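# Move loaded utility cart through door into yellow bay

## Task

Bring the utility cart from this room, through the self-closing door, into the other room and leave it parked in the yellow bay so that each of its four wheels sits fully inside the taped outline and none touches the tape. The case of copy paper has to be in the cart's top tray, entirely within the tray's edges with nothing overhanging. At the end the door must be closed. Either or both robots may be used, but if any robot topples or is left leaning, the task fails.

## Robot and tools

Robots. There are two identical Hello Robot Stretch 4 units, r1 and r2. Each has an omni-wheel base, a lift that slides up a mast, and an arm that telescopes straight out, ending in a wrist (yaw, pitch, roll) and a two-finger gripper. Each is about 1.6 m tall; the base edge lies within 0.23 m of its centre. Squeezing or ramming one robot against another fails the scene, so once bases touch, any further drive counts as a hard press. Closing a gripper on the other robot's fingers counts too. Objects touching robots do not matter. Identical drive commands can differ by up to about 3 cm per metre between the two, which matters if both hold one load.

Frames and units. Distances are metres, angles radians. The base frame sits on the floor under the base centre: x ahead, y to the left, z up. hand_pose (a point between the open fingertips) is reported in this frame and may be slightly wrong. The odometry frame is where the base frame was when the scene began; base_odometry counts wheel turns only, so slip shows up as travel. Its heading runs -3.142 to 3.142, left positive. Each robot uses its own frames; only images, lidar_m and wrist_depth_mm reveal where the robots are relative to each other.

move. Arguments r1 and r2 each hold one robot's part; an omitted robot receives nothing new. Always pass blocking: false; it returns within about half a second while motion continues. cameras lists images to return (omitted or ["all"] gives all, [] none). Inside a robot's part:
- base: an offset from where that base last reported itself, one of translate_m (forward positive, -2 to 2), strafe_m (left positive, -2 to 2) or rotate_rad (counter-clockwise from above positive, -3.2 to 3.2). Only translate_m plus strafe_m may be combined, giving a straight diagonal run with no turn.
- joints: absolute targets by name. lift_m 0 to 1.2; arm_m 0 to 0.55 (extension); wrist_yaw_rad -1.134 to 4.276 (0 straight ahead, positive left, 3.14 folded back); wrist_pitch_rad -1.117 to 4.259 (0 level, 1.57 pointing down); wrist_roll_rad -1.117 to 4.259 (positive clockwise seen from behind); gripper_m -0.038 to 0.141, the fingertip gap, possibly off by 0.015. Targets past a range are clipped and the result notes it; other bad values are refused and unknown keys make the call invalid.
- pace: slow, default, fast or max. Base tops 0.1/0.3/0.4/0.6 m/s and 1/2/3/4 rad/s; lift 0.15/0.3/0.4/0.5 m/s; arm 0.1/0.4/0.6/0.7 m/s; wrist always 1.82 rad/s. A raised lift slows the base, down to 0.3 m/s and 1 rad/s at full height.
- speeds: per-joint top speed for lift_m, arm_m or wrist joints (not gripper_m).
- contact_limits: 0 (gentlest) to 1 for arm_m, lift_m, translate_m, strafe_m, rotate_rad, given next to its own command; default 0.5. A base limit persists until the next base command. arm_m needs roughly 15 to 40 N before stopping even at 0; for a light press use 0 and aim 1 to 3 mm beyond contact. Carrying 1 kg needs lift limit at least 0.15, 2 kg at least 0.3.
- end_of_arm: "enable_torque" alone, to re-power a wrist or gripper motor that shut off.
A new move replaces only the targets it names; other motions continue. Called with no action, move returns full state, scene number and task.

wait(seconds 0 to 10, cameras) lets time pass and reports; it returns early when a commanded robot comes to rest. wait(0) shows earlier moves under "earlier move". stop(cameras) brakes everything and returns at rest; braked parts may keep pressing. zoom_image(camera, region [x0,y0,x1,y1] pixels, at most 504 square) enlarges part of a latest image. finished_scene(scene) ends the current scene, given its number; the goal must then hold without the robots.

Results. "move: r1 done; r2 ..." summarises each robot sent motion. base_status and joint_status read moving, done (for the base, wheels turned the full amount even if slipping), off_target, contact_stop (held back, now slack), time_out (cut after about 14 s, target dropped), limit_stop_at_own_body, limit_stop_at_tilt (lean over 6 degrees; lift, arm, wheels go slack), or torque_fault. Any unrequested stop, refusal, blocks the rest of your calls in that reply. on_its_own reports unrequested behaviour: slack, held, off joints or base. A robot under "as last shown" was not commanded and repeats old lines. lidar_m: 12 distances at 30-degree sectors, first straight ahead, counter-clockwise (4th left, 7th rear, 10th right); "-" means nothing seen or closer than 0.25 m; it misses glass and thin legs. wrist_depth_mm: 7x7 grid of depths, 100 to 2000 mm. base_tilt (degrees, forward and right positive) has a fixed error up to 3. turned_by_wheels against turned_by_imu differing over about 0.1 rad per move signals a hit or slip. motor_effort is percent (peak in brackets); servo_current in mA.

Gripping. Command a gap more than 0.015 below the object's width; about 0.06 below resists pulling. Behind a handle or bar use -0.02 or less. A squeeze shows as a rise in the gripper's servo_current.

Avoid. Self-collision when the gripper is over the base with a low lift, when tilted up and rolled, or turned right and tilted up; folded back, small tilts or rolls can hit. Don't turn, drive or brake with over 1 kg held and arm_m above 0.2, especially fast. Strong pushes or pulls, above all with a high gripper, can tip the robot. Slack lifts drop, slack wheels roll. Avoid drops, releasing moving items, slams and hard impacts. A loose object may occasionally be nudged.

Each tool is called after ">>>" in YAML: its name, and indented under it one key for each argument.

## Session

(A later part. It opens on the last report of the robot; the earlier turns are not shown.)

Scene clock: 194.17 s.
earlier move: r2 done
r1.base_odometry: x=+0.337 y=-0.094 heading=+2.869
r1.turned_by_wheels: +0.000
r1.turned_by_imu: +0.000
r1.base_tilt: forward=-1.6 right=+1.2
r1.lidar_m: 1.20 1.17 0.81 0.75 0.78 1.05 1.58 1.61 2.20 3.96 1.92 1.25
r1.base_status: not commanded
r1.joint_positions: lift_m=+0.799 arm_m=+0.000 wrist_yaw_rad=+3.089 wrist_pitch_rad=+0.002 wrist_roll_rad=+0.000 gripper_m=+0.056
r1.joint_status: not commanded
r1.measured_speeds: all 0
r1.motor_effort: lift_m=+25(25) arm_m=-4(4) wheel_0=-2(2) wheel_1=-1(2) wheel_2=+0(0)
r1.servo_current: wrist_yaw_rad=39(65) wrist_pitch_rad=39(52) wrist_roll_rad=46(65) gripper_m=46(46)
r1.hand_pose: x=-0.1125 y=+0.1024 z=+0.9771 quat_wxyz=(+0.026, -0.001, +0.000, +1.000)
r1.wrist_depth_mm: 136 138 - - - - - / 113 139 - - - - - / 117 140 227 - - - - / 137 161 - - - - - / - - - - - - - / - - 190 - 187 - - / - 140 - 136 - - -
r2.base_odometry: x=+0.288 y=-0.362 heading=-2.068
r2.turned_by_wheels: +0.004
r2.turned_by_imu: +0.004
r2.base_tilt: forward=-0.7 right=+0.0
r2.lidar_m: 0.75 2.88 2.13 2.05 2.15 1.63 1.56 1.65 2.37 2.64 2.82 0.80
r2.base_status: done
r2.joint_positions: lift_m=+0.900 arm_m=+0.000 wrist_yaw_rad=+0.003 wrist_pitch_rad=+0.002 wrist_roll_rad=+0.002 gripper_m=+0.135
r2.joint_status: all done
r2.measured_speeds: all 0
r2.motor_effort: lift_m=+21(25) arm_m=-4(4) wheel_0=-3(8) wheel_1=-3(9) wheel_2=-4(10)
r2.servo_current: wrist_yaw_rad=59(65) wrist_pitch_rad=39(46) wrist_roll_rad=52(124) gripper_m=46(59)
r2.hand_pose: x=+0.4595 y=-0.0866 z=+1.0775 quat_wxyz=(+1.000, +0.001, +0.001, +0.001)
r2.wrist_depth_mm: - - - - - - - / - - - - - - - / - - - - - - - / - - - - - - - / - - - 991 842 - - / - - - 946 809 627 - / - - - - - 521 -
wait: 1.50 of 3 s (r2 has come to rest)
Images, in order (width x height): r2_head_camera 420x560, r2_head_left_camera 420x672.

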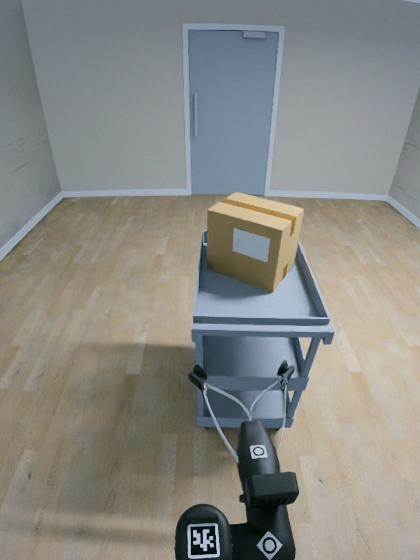

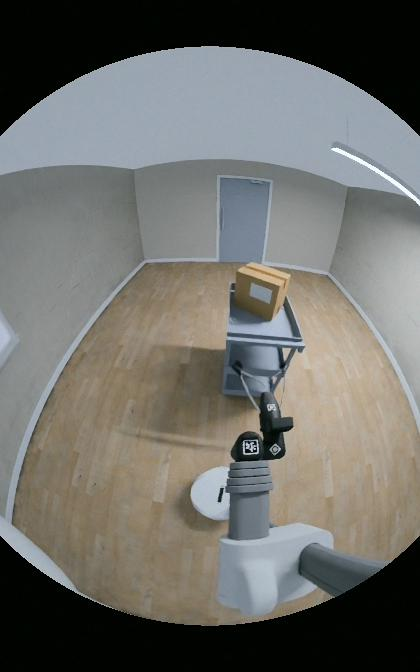

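>>> move:
  blocking: false
  r2: {"base":{"strafe_m":0.5}}
  cameras: []

>>> wait:
  seconds: 4
  cameras: []

>>> move:
  blocking: false
  r2: {"base":{"translate_m":1.7},"joints":{"wrist_roll_rad":0}}
  cameras: []

>>> wait:
  seconds: 8
  cameras: ["r2_head_camera","r2_head_left_camera","r2_head_right_camera","r2_wrist_camera"]

Scene clock: 202.70 s.
move: r2 moving
r1: as last shown
r1.base_tilt: forward=-1.6 right=+1.3
r1.lidar_m: 1.18 1.16 0.81 0.77 0.80 1.04 1.58 1.64 2.20 3.95 1.89 1.24
r1.motor_effort: lift_m=+25(25) arm_m=-4(4) wheel_0=-2(2) wheel_1=-2(2) wheel_2=+0(0)
r1.servo_current: wrist_yaw_rad=39(65) wrist_pitch_rad=39(46) wrist_roll_rad=46(72) gripper_m=46(46)
r1.wrist_depth_mm: 136 139 - - - - - / 113 139 - - - - - / 117 139 227 - - - - / 137 161 - - - - - / - - - - - - - / - - 190 - 188 - - / - 141 - 136 - - -
r2.base_odometry: x=+0.320 y=-0.379 heading=-2.068
r2.turned_by_wheels: +0.000
r2.turned_by_imu: +0.001
r2.base_tilt: forward=-0.7 right=+0.0
r2.lidar_m: 0.75 2.83 2.09 2.04 2.16 1.62 1.55 1.64 2.34 2.69 2.86 0.79
r2.base_status: strafe_m moving
r2.joint_positions: lift_m=+0.900 arm_m=+0.000 wrist_yaw_rad=+0.003 wrist_pitch_rad=+0.002 wrist_roll_rad=+0.002 gripper_m=+0.135
r2.joint_status: not commanded
r2.measured_speeds: translate_m=+0.001 strafe_m=+0.141 rotate_rad=-0.006 lift_m=+0.000 arm_m=+0.000 wrist_yaw_rad=+0.000 wrist_pitch_rad=+0.000 wrist_roll_rad=+0.000
r2.motor_effort: lift_m=+21(21) arm_m=-3(4) wheel_0=-9(12) wheel_1=+11(11) wheel_2=+1(3)
r2.servo_current: wrist_yaw_rad=46(59) wrist_pitch_rad=39(52) wrist_roll_rad=52(59) gripper_m=52(59)
r2.hand_pose: x=+0.4595 y=-0.0866 z=+1.0775 quat_wxyz=(+1.000, +0.001, +0.001, +0.001)
r2.wrist_depth_mm: - - - - - - - / - - - - - - - / - - - - - - - / - - - - - - - / - - - - 866 - - / - - - 931 213 211 - / - - - - - 530 564

Scene clock: 205.20 s.
earlier move: r2 done
r1.base_odometry: x=+0.337 y=-0.094 heading=+2.869
r1.turned_by_wheels: +0.000
r1.turned_by_imu: +0.000
r1.base_tilt: forward=-1.6 right=+1.3
r1.lidar_m: 1.17 1.15 0.81 0.74 0.80 1.08 1.58 1.64 2.22 3.94 1.91 1.26
r1.base_status: not commanded
r1.joint_positions: lift_m=+0.799 arm_m=+0.000 wrist_yaw_rad=+3.089 wrist_pitch_rad=+0.002 wrist_roll_rad=+0.000 gripper_m=+0.056
r1.joint_status: not commanded
r1.measured_speeds: all 0
r1.motor_effort: lift_m=+25(25) arm_m=-4(4) wheel_0=-2(3) wheel_1=-1(2) wheel_2=+0(0)
r1.servo_current: wrist_yaw_rad=52(65) wrist_pitch_rad=39(52) wrist_roll_rad=52(72) gripper_m=39(46)
r1.hand_pose: x=-0.1125 y=+0.1024 z=+0.9771 quat_wxyz=(+0.026, -0.001, +0.000, +1.000)
r1.wrist_depth_mm: 136 139 - - - - - / 113 139 - - - - - / 117 139 227 - - - - / 137 161 - - - - - / - - - - - - - / - - 190 - 188 - - / - 140 - 137 - - -
r2.base_odometry: x=+0.728 y=-0.600 heading=-2.068
r2.turned_by_wheels: +0.000
r2.turned_by_imu: +0.001
r2.base_tilt: forward=-0.7 right=+0.1
r2.lidar_m: 4.21 2.18 1.63 1.57 1.70 1.58 1.53 1.65 2.33 3.16 1.08 0.90
r2.base_status: done
r2.joint_positions: lift_m=+0.900 arm_m=+0.000 wrist_yaw_rad=+0.003 wrist_pitch_rad=+0.002 wrist_roll_rad=+0.002 gripper_m=+0.135
r2.joint_status: not commanded
r2.measured_speeds: all 0
r2.motor_effort: lift_m=+21(21) arm_m=-4(4) wheel_0=-3(12) wheel_1=+2(12) wheel_2=+0(3)
r2.servo_current: wrist_yaw_rad=46(65) wrist_pitch_rad=39(52) wrist_roll_rad=59(59) gripper_m=46(59)
r2.hand_pose: x=+0.4595 y=-0.0866 z=+1.0775 quat_wxyz=(+1.000, +0.001, +0.001, +0.001)
r2.wrist_depth_mm: - - - - - - - / - - - - - - - / - - - - - - - / - - - - - - - / - - - - - 960 866 / - - - - - 211 878 / - - - - - - 597
wait: 2.50 of 4 s (r2 has come to rest)

Scene clock: 205.70 s.
move: r2 moving
r1: as last shown
r1.base_tilt: forward=-1.5 right=+1.3
r1.lidar_m: 1.19 1.14 0.78 0.76 0.79 1.06 1.58 1.64 2.20 3.95 1.90 1.26
r1.motor_effort: lift_m=+25(25) arm_m=-4(4) wheel_0=-2(2) wheel_1=-2(2) wheel_2=+0(0)
r1.servo_current: wrist_yaw_rad=65(65) wrist_pitch_rad=39(46) wrist_roll_rad=46(65) gripper_m=46(46)
r1.wrist_depth_mm: 136 139 - - - - - / 113 139 - - - - - / 117 139 227 - - - - / 137 161 - - - - - / - - - - - - - / - - 191 - 187 - - / - 141 - 137 - - -
r2.base_odometry: x=+0.713 y=-0.627 heading=-2.068
r2.turned_by_wheels: +0.000
r2.turned_by_imu: +0.000
r2.base_tilt: forward=-0.7 right=+0.0
r2.lidar_m: 4.19 2.21 1.62 1.56 1.69 1.63 1.58 1.68 2.39 3.15 1.04 0.90
r2.base_status: translate_m moving
r2.joint_positions: lift_m=+0.900 arm_m=+0.000 wrist_yaw_rad=+0.003 wrist_pitch_rad=+0.002 wrist_roll_rad=+0.002 gripper_m=+0.135
r2.joint_status: all done
r2.measured_speeds: translate_m=+0.122 strafe_m=+0.000 rotate_rad=+0.006 lift_m=+0.000 arm_m=+0.000 wrist_yaw_rad=+0.000 wrist_pitch_rad=+0.000 wrist_roll_rad=+0.000
r2.motor_effort: lift_m=+21(21) arm_m=-4(4) wheel_0=+9(10) wheel_1=+7(8) wheel_2=-11(13)
r2.servo_current: wrist_yaw_rad=46(52) wrist_pitch_rad=33(52) wrist_roll_rad=46(59) gripper_m=46(59)
r2.hand_pose: x=+0.4595 y=-0.0866 z=+1.0775 quat_wxyz=(+1.000, +0.001, +0.001, +0.001)
r2.wrist_depth_mm: - - - - - - - / - - - - - - - / - - - - - - - / - - - - - - - / - - - - - 931 842 / - - - - - 212 820 / - - - - - - 569

Scene clock: 212.37 s.
earlier move: r2 done
r1.base_odometry: x=+0.337 y=-0.094 heading=+2.869
r1.turned_by_wheels: +0.000
r1.turned_by_imu: +0.000
r1.base_tilt: forward=-1.6 right=+1.3
r1.lidar_m: 1.18 1.18 0.83 0.75 0.79 1.07 1.57 1.63 2.18 3.95 1.93 1.26
r1.base_status: not commanded
r1.joint_positions: lift_m=+0.799 arm_m=+0.000 wrist_yaw_rad=+3.089 wrist_pitch_rad=+0.002 wrist_roll_rad=+0.000 gripper_m=+0.056
r1.joint_status: not commanded
r1.measured_speeds: all 0
r1.motor_effort: lift_m=+25(25) arm_m=-4(4) wheel_0=-2(3) wheel_1=-1(2) wheel_2=+0(0)
r1.servo_current: wrist_yaw_rad=59(72) wrist_pitch_rad=46(52) wrist_roll_rad=46(72) gripper_m=39(52)
r1.hand_pose: x=-0.1125 y=+0.1024 z=+0.9771 quat_wxyz=(+0.026, -0.001, +0.000, +1.000)
r1.wrist_depth_mm: 136 139 - - - - - / 113 139 - - - - - / 117 140 227 - - - - / 137 160 - - - - - / - - - - - - - / - - 190 - 187 - - / - 140 - 137 - - -
r2.base_odometry: x=-0.083 y=-2.094 heading=-2.068
r2.turned_by_wheels: +0.000
r2.turned_by_imu: +0.002
r2.base_tilt: forward=-0.7 right=+0.1
r2.lidar_m: 2.52 2.08 1.58 1.51 1.62 2.28 3.28 0.74 0.57 3.23 3.41 2.63
r2.base_status: done
r2.joint_positions: lift_m=+0.900 arm_m=+0.000 wrist_yaw_rad=+0.003 wrist_pitch_rad=+0.002 wrist_roll_rad=+0.002 gripper_m=+0.135
r2.joint_status: all done
r2.measured_speeds: all 0
r2.motor_effort: lift_m=+21(21) arm_m=-4(4) wheel_0=+1(11) wheel_1=+3(9) wheel_2=-4(14)
r2.servo_current: wrist_yaw_rad=46(65) wrist_pitch_rad=39(52) wrist_roll_rad=52(65) gripper_m=52(59)
r2.hand_pose: x=+0.4595 y=-0.0866 z=+1.0775 quat_wxyz=(+1.000, +0.001, +0.001, +0.001)
r2.wrist_depth_mm: - - - - - - - / - - - - - - - / - - - - - - - / - - - - - - - / - - - - - - - / - - - - 213 - - / - - - - - - -
wait: 6.67 of 8 s (r2 has come to rest)
Images, in order (width x height): r2_head_camera 420x560, r2_head_left_camera 420x672, r2_head_right_camera 420x672, r2_wrist_camera 616x392.

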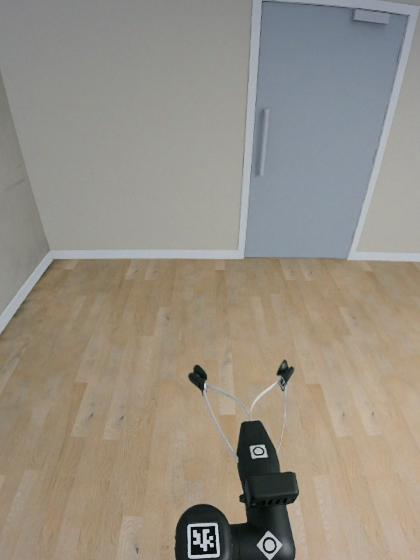

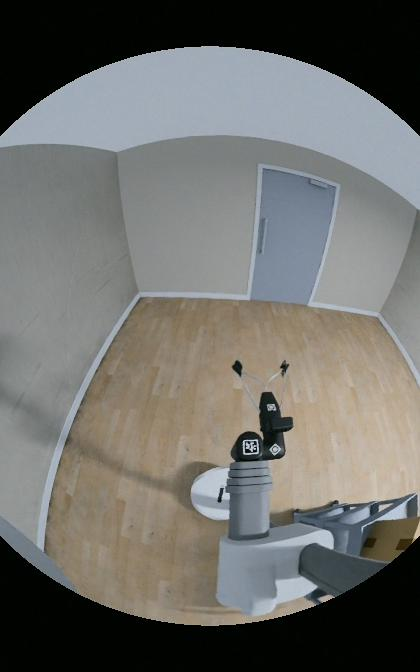

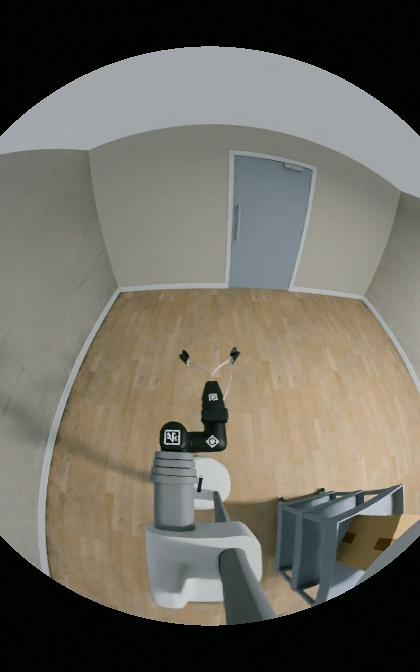

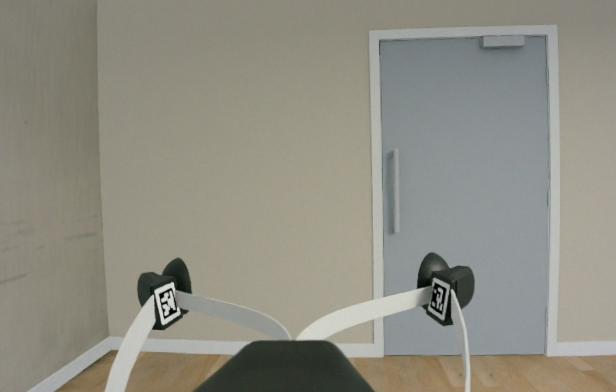

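>>> move:
  blocking: false
  r2: {"base":{"translate_m":1.6,"strafe_m":-0.46},"joints":{"lift_m":0.82}}
  cameras: []

>>> wait:
  seconds: 9
  cameras: ["r2_head_camera","r2_wrist_camera"]

Scene clock: 221.07 s.
move: r2 moving
r1: as last shown
r1.lidar_m: 1.19 1.17 0.83 0.76 0.78 1.08 1.57 1.63 2.17 3.94 1.90 1.25
r1.motor_effort: lift_m=+25(25) arm_m=-4(4) wheel_0=-2(2) wheel_1=-2(2) wheel_2=+0(0)
r1.servo_current: wrist_yaw_rad=65(65) wrist_pitch_rad=39(39) wrist_roll_rad=59(65) gripper_m=39(46)
r1.wrist_depth_mm: 136 139 - - - - - / 113 139 - - - - - / 117 140 229 - - - - / 137 160 - - - - - / - - - - - - - / - - 190 - 187 - - / - 141 - 137 - - -
r2.base_odometry: x=-0.106 y=-2.118 heading=-2.068
r2.turned_by_wheels: +0.000
r2.turned_by_imu: +0.001
r2.base_tilt: forward=-0.7 right=+0.0
r2.lidar_m: 2.47 2.09 1.59 1.53 1.61 2.26 3.31 0.71 0.58 3.20 3.37 2.62
r2.base_status: translate_m moving; strafe_m moving
r2.joint_positions: lift_m=+0.862 arm_m=+0.000 wrist_yaw_rad=+0.003 wrist_pitch_rad=+0.002 wrist_roll_rad=+0.002 gripper_m=+0.135
r2.joint_status: lift_m moving
r2.measured_speeds: translate_m=+0.120 strafe_m=-0.034 rotate_rad=+0.001 lift_m=-0.146 arm_m=+0.000 wrist_yaw_rad=+0.000 wrist_pitch_rad=+0.000 wrist_roll_rad=+0.000
r2.motor_effort: lift_m=+13(21) arm_m=-4(4) wheel_0=+11(11) wheel_1=+6(6) wheel_2=-11(13)
r2.servo_current: wrist_yaw_rad=52(59) wrist_pitch_rad=39(46) wrist_roll_rad=46(52) gripper_m=52(52)
r2.hand_pose: x=+0.4595 y=-0.0866 z=+1.0401 quat_wxyz=(+1.000, +0.001, +0.001, +0.001)
r2.wrist_depth_mm: - - - - - - - / - - - - - - - / - - - - - - - / - - - - - - - / - - - - - - - / - - - - - - - / - - - - - - -

Scene clock: 227.57 s.
earlier move: r2 done
r1.base_odometry: x=+0.337 y=-0.094 heading=+2.869
r1.turned_by_wheels: +0.000
r1.turned_by_imu: +0.000
r1.base_tilt: forward=-1.6 right=+1.3
r1.lidar_m: 1.17 1.15 0.81 0.75 0.79 1.09 1.57 1.64 2.21 3.95 1.91 1.25
r1.base_status: not commanded
r1.joint_positions: lift_m=+0.799 arm_m=+0.000 wrist_yaw_rad=+3.089 wrist_pitch_rad=+0.002 wrist_roll_rad=+0.000 gripper_m=+0.056
r1.joint_status: not commanded
r1.measured_speeds: all 0
r1.motor_effort: lift_m=+25(25) arm_m=-4(4) wheel_0=-2(2) wheel_1=-1(2) wheel_2=+0(0)
r1.servo_current: wrist_yaw_rad=46(72) wrist_pitch_rad=39(52) wrist_roll_rad=46(72) gripper_m=39(52)
r1.hand_pose: x=-0.1125 y=+0.1024 z=+0.9771 quat_wxyz=(+0.026, -0.001, +0.000, +1.000)
r1.wrist_depth_mm: 136 138 - - - - - / 113 139 - - - - - / 117 139 228 - - - - / 137 161 - - - - - / - - - - - - - / - - 190 - 187 - - / - 141 - 137 - - -
r2.base_odometry: x=-1.250 y=-3.281 heading=-2.068
r2.turned_by_wheels: +0.000
r2.turned_by_imu: +0.002
r2.base_tilt: forward=-0.6 right=+0.1
r2.lidar_m: 0.90 1.02 1.44 1.90 2.02 2.88 1.83 1.95 2.94 2.83 1.33 1.00
r2.base_status: done
r2.joint_positions: lift_m=+0.820 arm_m=+0.000 wrist_yaw_rad=+0.003 wrist_pitch_rad=+0.002 wrist_roll_rad=+0.002 gripper_m=+0.135
r2.joint_status: all done
r2.measured_speeds: all 0
r2.motor_effort: lift_m=+15(21) arm_m=-4(4) wheel_0=+3(15) wheel_1=+3(7) wheel_2=-1(15)
r2.servo_current: wrist_yaw_rad=39(65) wrist_pitch_rad=33(52) wrist_roll_rad=46(65) gripper_m=52(59)
r2.hand_pose: x=+0.4595 y=-0.0866 z=+0.9980 quat_wxyz=(+1.000, +0.001, +0.001, +0.001)
r2.wrist_depth_mm: - - - - - - - / - - - 634 - - - / - - - 654 - - - / - - - 654 - - - / - - - 647 - - - / - 189 176 159 188 - - / - - - - - - -
wait: 6.50 of 9 s (r2 has come to rest)
Images, in order (width x height): r2_head_camera 420x560, r2_wrist_camera 616x392.

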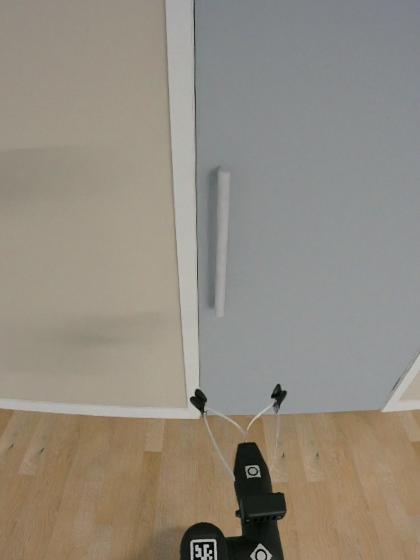

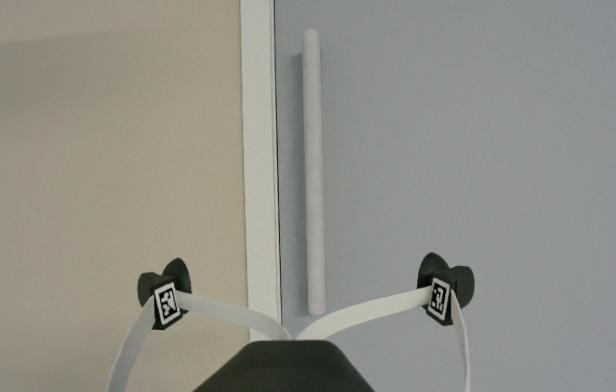

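>>> move:
  blocking: false
  r2: {"base":{"translate_m":0.38,"strafe_m":-0.012},"contact_limits":{"translate_m":0.2}}
  cameras: []

>>> wait:
  seconds: 6
  cameras: ["r2_head_camera","r2_wrist_camera"]

Scene clock: 234.87 s.
move: r2 moving
r1: as last shown
r1.lidar_m: 1.18 1.14 0.81 0.76 0.79 1.08 1.57 1.65 2.21 3.95 1.92 1.26
r1.motor_effort: lift_m=+25(25) arm_m=-4(4) wheel_0=-1(2) wheel_1=-1(2) wheel_2=+0(0)
r1.servo_current: wrist_yaw_rad=46(59) wrist_pitch_rad=39(52) wrist_roll_rad=52(59) gripper_m=46(46)
r1.wrist_depth_mm: 136 139 - - - - - / 113 139 - - - - - / 117 140 228 - - - - / 137 161 - - - - - / - - - - - - - / - - 189 - 187 - - / - 140 - 137 - - -
r2.base_odometry: x=-1.266 y=-3.308 heading=-2.067
r2.turned_by_wheels: +0.000
r2.turned_by_imu: +0.001
r2.base_tilt: forward=-0.7 right=+0.1
r2.lidar_m: 0.83 0.99 1.38 1.90 2.02 2.86 1.86 3.88 2.91 2.85 1.26 0.95
r2.base_status: translate_m moving; strafe_m moving
r2.joint_positions: lift_m=+0.820 arm_m=+0.000 wrist_yaw_rad=+0.003 wrist_pitch_rad=+0.002 wrist_roll_rad=+0.002 gripper_m=+0.135
r2.joint_status: not commanded
r2.measured_speeds: translate_m=+0.122 strafe_m=-0.004 rotate_rad=-0.001 lift_m=+0.000 arm_m=+0.000 wrist_yaw_rad=+0.000 wrist_pitch_rad=+0.000 wrist_roll_rad=+0.000
r2.motor_effort: lift_m=+15(15) arm_m=-4(4) wheel_0=+9(11) wheel_1=+7(7) wheel_2=-12(13)
r2.servo_current: wrist_yaw_rad=39(65) wrist_pitch_rad=39(46) wrist_roll_rad=46(59) gripper_m=46(59)
r2.contact_limits: translate_m 0.2
r2.hand_pose: x=+0.4595 y=-0.0866 z=+0.9980 quat_wxyz=(+1.000, +0.001, +0.001, +0.001)
r2.wrist_depth_mm: - - - 691 - - - / - - - 691 - - - / - - - 699 - - - / - - - 627 - - - / - - - 627 - - - / - 189 176 159 189 - - / - - - - - - -

Scene clock: 237.13 s.
earlier move: r2 done
r1.base_odometry: x=+0.337 y=-0.094 heading=+2.869
r1.turned_by_wheels: +0.000
r1.turned_by_imu: +0.000
r1.base_tilt: forward=-1.6 right=+1.3
r1.lidar_m: 1.17 1.18 0.81 0.76 0.79 1.06 1.57 1.64 2.19 3.95 1.90 1.27
r1.base_status: not commanded
r1.joint_positions: lift_m=+0.799 arm_m=+0.000 wrist_yaw_rad=+3.089 wrist_pitch_rad=+0.002 wrist_roll_rad=+0.000 gripper_m=+0.056
r1.joint_status: not commanded
r1.measured_speeds: all 0
r1.motor_effort: lift_m=+25(25) arm_m=-4(4) wheel_0=-2(3) wheel_1=-1(2) wheel_2=+0(0)
r1.servo_current: wrist_yaw_rad=52(78) wrist_pitch_rad=39(52) wrist_roll_rad=52(65) gripper_m=39(46)
r1.hand_pose: x=-0.1125 y=+0.1024 z=+0.9771 quat_wxyz=(+0.026, -0.001, +0.000, +1.000)
r1.wrist_depth_mm: 136 138 - - - - - / 113 139 - - - - - / 118 139 227 - - - - / 137 161 - - - - - / - - - - - - - / - - 190 - 188 - - / - 141 - 137 - - -
r2.base_odometry: x=-1.442 y=-3.610 heading=-2.067
r2.turned_by_wheels: +0.000
r2.turned_by_imu: +0.001
r2.base_tilt: forward=-0.7 right=+0.1
r2.lidar_m: 0.49 0.61 0.90 1.89 2.01 2.87 2.23 3.88 2.92 1.95 0.79 0.59
r2.base_status: done
r2.joint_positions: lift_m=+0.820 arm_m=+0.000 wrist_yaw_rad=+0.003 wrist_pitch_rad=+0.002 wrist_roll_rad=+0.002 gripper_m=+0.135
r2.joint_status: not commanded
r2.measured_speeds: all 0
r2.motor_effort: lift_m=+15(15) arm_m=-4(4) wheel_0=+2(11) wheel_1=+4(9) wheel_2=-1(14)
r2.servo_current: wrist_yaw_rad=52(65) wrist_pitch_rad=39(52) wrist_roll_rad=52(59) gripper_m=52(59)
r2.contact_limits: translate_m 0.2
r2.hand_pose: x=+0.4595 y=-0.0866 z=+0.9980 quat_wxyz=(+1.000, +0.001, +0.001, +0.001)
r2.wrist_depth_mm: 364 357 347 338 334 327 324 / 368 359 347 268 340 329 325 / 368 362 349 271 340 330 327 / 370 364 353 345 342 334 329 / 377 366 355 282 343 336 329 / 379 368 351 273 345 336 332 / 379 368 351 - 343 342 336
wait: 2.27 of 6 s (r2 has come to rest)
Images, in order (width x height): r2_head_camera 420x560, r2_wrist_camera 616x392.

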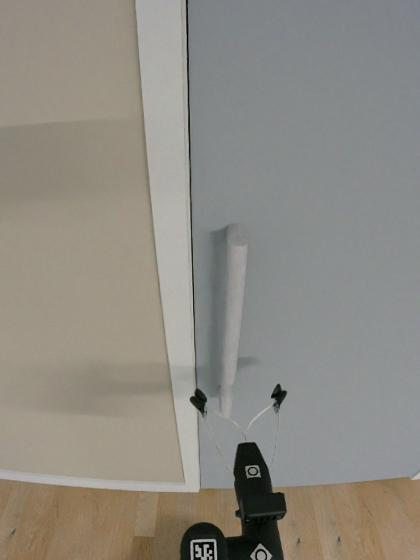

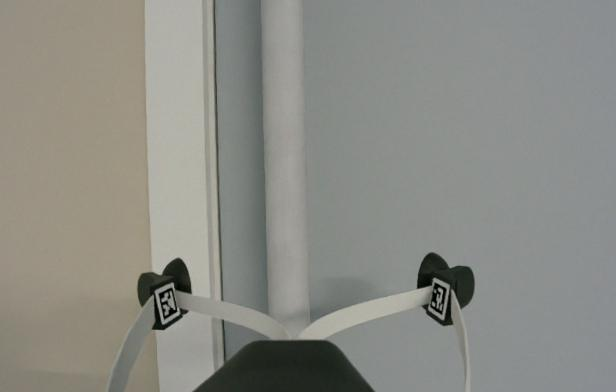

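>>> move:
  blocking: false
  r2: {"base":{"translate_m":0.065,"strafe_m":0.01},"pace":"slow","contact_limits":{"translate_m":0.2}}
  cameras: []

>>> wait:
  seconds: 4
  cameras: []

>>> move:
  blocking: false
  r2: {"joints":{"gripper_m":-0.025}}
  cameras: []

>>> wait:
  seconds: 3
  cameras: ["r2_wrist_camera"]

Scene clock: 242.73 s.
move: r2 moving
r1: as last shown
r1.base_tilt: forward=-1.6 right=+1.2
r1.lidar_m: 1.18 1.15 0.80 0.76 0.79 1.08 1.57 1.64 2.22 3.95 1.92 1.28
r1.motor_effort: lift_m=+25(25) arm_m=-4(4) wheel_0=-2(2) wheel_1=-1(2) wheel_2=+0(0)
r1.servo_current: wrist_yaw_rad=52(65) wrist_pitch_rad=39(46) wrist_roll_rad=46(59) gripper_m=39(46)
r1.wrist_depth_mm: 136 138 - - - - - / 113 139 - - - - - / 117 140 227 - - - - / 137 161 - - - - - / - - - - - - - / - - 190 - 187 - - / - 141 - 136 - - -
r2.base_odometry: x=-1.446 y=-3.621 heading=-2.067
r2.turned_by_wheels: +0.000
r2.turned_by_imu: +0.001
r2.base_tilt: forward=-0.6 right=+0.1
r2.lidar_m: 0.47 0.58 0.86 1.88 2.02 2.84 2.23 3.88 2.96 1.90 0.77 0.57
r2.base_status: translate_m moving; strafe_m moving
r2.joint_positions: lift_m=+0.820 arm_m=+0.000 wrist_yaw_rad=+0.003 wrist_pitch_rad=+0.002 wrist_roll_rad=+0.002 gripper_m=+0.135
r2.joint_status: not commanded
r2.measured_speeds: translate_m=+0.049 strafe_m=+0.007 rotate_rad=+0.003 lift_m=+0.000 arm_m=+0.000 wrist_yaw_rad=+0.000 wrist_pitch_rad=+0.000 wrist_roll_rad=+0.000
r2.motor_effort: lift_m=+15(15) arm_m=-4(4) wheel_0=+3(8) wheel_1=+7(9) wheel_2=-10(10)
r2.servo_current: wrist_yaw_rad=52(52) wrist_pitch_rad=39(46) wrist_roll_rad=33(52) gripper_m=52(52)
r2.contact_limits: translate_m 0.2
r2.hand_pose: x=+0.4595 y=-0.0866 z=+0.9980 quat_wxyz=(+1.000, +0.001, +0.001, +0.001)
r2.wrist_depth_mm: 353 343 336 255 325 319 312 / 355 347 338 330 327 320 315 / 355 351 342 271 327 322 319 / 359 351 343 268 330 324 319 / 362 357 343 267 332 325 320 / 366 359 340 267 332 324 322 / 368 359 338 - 336 330 324

Scene clock: 244.13 s.
earlier move: r2 done
r1.base_odometry: x=+0.337 y=-0.094 heading=+2.869
r1.turned_by_wheels: +0.000
r1.turned_by_imu: +0.000
r1.base_tilt: forward=-1.6 right=+1.3
r1.lidar_m: 1.18 1.15 0.82 0.75 0.79 1.05 1.58 1.62 2.22 3.94 1.91 1.26
r1.base_status: not commanded
r1.joint_positions: lift_m=+0.799 arm_m=+0.000 wrist_yaw_rad=+3.089 wrist_pitch_rad=+0.002 wrist_roll_rad=+0.000 gripper_m=+0.056
r1.joint_status: not commanded
r1.measured_speeds: all 0
r1.motor_effort: lift_m=+25(25) arm_m=-4(4) wheel_0=-2(3) wheel_1=-2(2) wheel_2=+0(0)
r1.servo_current: wrist_yaw_rad=39(72) wrist_pitch_rad=39(52) wrist_roll_rad=39(59) gripper_m=46(46)
r1.hand_pose: x=-0.1125 y=+0.1024 z=+0.9771 quat_wxyz=(+0.026, -0.001, +0.000, +1.000)
r1.wrist_depth_mm: 136 138 - - - - - / 113 139 - - - - - / 117 139 227 - - - - / 137 160 - - - - - / - - - - - - - / - - 190 - 188 - - / - 140 - 136 - - -
r2.base_odometry: x=-1.464 y=-3.671 heading=-2.067
r2.turned_by_wheels: +0.000
r2.turned_by_imu: +0.000
r2.base_tilt: forward=-0.7 right=+0.1
r2.lidar_m: 0.43 0.55 0.77 1.87 1.97 2.82 2.26 3.87 2.97 1.71 0.72 0.52
r2.base_status: done
r2.joint_positions: lift_m=+0.820 arm_m=+0.000 wrist_yaw_rad=+0.003 wrist_pitch_rad=+0.002 wrist_roll_rad=+0.002 gripper_m=+0.135
r2.joint_status: not commanded
r2.measured_speeds: all 0
r2.motor_effort: lift_m=+15(15) arm_m=-4(4) wheel_0=+5(11) wheel_1=+6(9) wheel_2=-5(10)
r2.servo_current: wrist_yaw_rad=46(59) wrist_pitch_rad=39(46) wrist_roll_rad=33(59) gripper_m=52(59)
r2.contact_limits: translate_m 0.2
r2.hand_pose: x=+0.4595 y=-0.0866 z=+0.9980 quat_wxyz=(+1.000, +0.001, +0.001, +0.001)
r2.wrist_depth_mm: 300 278 285 203 273 268 265 / 300 281 286 206 274 270 265 / 301 282 287 206 278 271 267 / 303 285 291 209 279 273 268 / 306 286 290 211 282 273 271 / 307 286 291 208 281 274 272 / 310 287 287 - 283 279 274
wait: 1.40 of 4 s (r2 has come to rest)

Scene clock: 244.63 s.
move: r2 moving
r1: as last shown
r1.lidar_m: 1.18 1.14 0.83 0.75 0.78 1.07 1.58 1.62 2.20 3.93 1.91 1.26
r1.motor_effort: lift_m=+25(25) arm_m=-4(4) wheel_0=-2(2) wheel_1=-1(2) wheel_2=+0(0)
r1.servo_current: wrist_yaw_rad=46(72) wrist_pitch_rad=39(46) wrist_roll_rad=33(65) gripper_m=46(52)
r1.wrist_depth_mm: 137 138 - - - - - / 113 139 - - - - - / 117 140 227 - - - - / 137 162 - - - - - / - - - - - - - / - - 190 - 187 - - / - 141 - 137 - - -
r2.base_odometry: x=-1.464 y=-3.671 heading=-2.067
r2.turned_by_wheels: +0.000
r2.turned_by_imu: +0.000
r2.base_tilt: forward=-0.7 right=+0.1
r2.lidar_m: 0.45 0.54 0.80 1.89 2.00 2.82 2.29 3.89 2.95 1.71 0.71 0.51
r2.base_status: not commanded
r2.joint_positions: lift_m=+0.820 arm_m=+0.000 wrist_yaw_rad=+0.003 wrist_pitch_rad=+0.002 wrist_roll_rad=+0.002 gripper_m=+0.123
r2.joint_status: gripper_m moving
r2.measured_speeds: all 0
r2.motor_effort: lift_m=+15(15) arm_m=-4(4) wheel_0=+5(5) wheel_1=+5(6) wheel_2=-5(6)
r2.servo_current: wrist_yaw_rad=52(59) wrist_pitch_rad=39(39) wrist_roll_rad=52(59) gripper_m=111(111)
r2.contact_limits: translate_m 0.2
r2.hand_pose: x=+0.4595 y=-0.0866 z=+0.9980 quat_wxyz=(+1.000, +0.001, +0.001, +0.001)
r2.wrist_depth_mm: 297 279 286 204 273 268 265 / 298 281 286 206 276 271 265 / 303 282 289 207 277 271 267 / 303 283 289 210 281 272 270 / 307 286 291 212 281 276 271 / 307 287 293 208 214 276 272 / 312 289 286 - 282 278 274

Scene clock: 246.53 s.
earlier move: r2 done
r1.base_odometry: x=+0.337 y=-0.094 heading=+2.869
r1.turned_by_wheels: +0.000
r1.turned_by_imu: +0.000
r1.base_tilt: forward=-1.6 right=+1.3
r1.lidar_m: 1.18 1.16 0.80 0.75 0.82 1.07 1.59 1.62 2.20 3.94 1.91 1.26
r1.base_status: not commanded
r1.joint_positions: lift_m=+0.799 arm_m=+0.000 wrist_yaw_rad=+3.089 wrist_pitch_rad=+0.002 wrist_roll_rad=+0.000 gripper_m=+0.056
r1.joint_status: not commanded
r1.measured_speeds: all 0
r1.motor_effort: lift_m=+25(25) arm_m=-4(4) wheel_0=-2(3) wheel_1=-1(2) wheel_2=+0(0)
r1.servo_current: wrist_yaw_rad=46(72) wrist_pitch_rad=33(52) wrist_roll_rad=33(72) gripper_m=39(52)
r1.hand_pose: x=-0.1125 y=+0.1024 z=+0.9771 quat_wxyz=(+0.026, -0.001, +0.000, +1.000)
r1.wrist_depth_mm: 136 138 - - - - - / 113 139 - - - - - / 117 140 226 - - - - / 137 161 - - - - - / - - - - - - - / - - 190 - 187 - - / - 140 - 137 - - -
r2.base_odometry: x=-1.464 y=-3.671 heading=-2.066
r2.turned_by_wheels: +0.000
r2.turned_by_imu: +0.001
r2.base_tilt: forward=-0.7 right=+0.1
r2.lidar_m: 0.45 0.53 0.77 1.87 1.99 2.84 2.27 3.90 2.94 1.74 0.69 0.52
r2.base_status: not commanded
r2.joint_positions: lift_m=+0.820 arm_m=+0.000 wrist_yaw_rad=+0.003 wrist_pitch_rad=+0.002 wrist_roll_rad=+0.002 gripper_m=-0.023
r2.joint_status: all done
r2.measured_speeds: all 0
r2.motor_effort: lift_m=+15(15) arm_m=-4(4) wheel_0=+5(5) wheel_1=+5(6) wheel_2=+0(6)
r2.servo_current: wrist_yaw_rad=46(59) wrist_pitch_rad=46(46) wrist_roll_rad=59(65) gripper_m=169(358)
r2.contact_limits: translate_m 0.2
r2.hand_pose: x=+0.4596 y=-0.0864 z=+0.9980 quat_wxyz=(+1.000, +0.001, +0.001, +0.002)
r2.wrist_depth_mm: 300 278 285 206 271 264 260 / 301 279 286 208 274 267 263 / 303 282 287 208 276 270 264 / 306 285 289 208 277 270 266 / 307 286 290 206 278 273 266 / 309 301 184 205 178 272 268 / 310 157 286 - 281 276 270
wait: 1.90 of 3 s (r2 has come to rest)
Images, in order (width x height): r2_wrist_camera 616x392.

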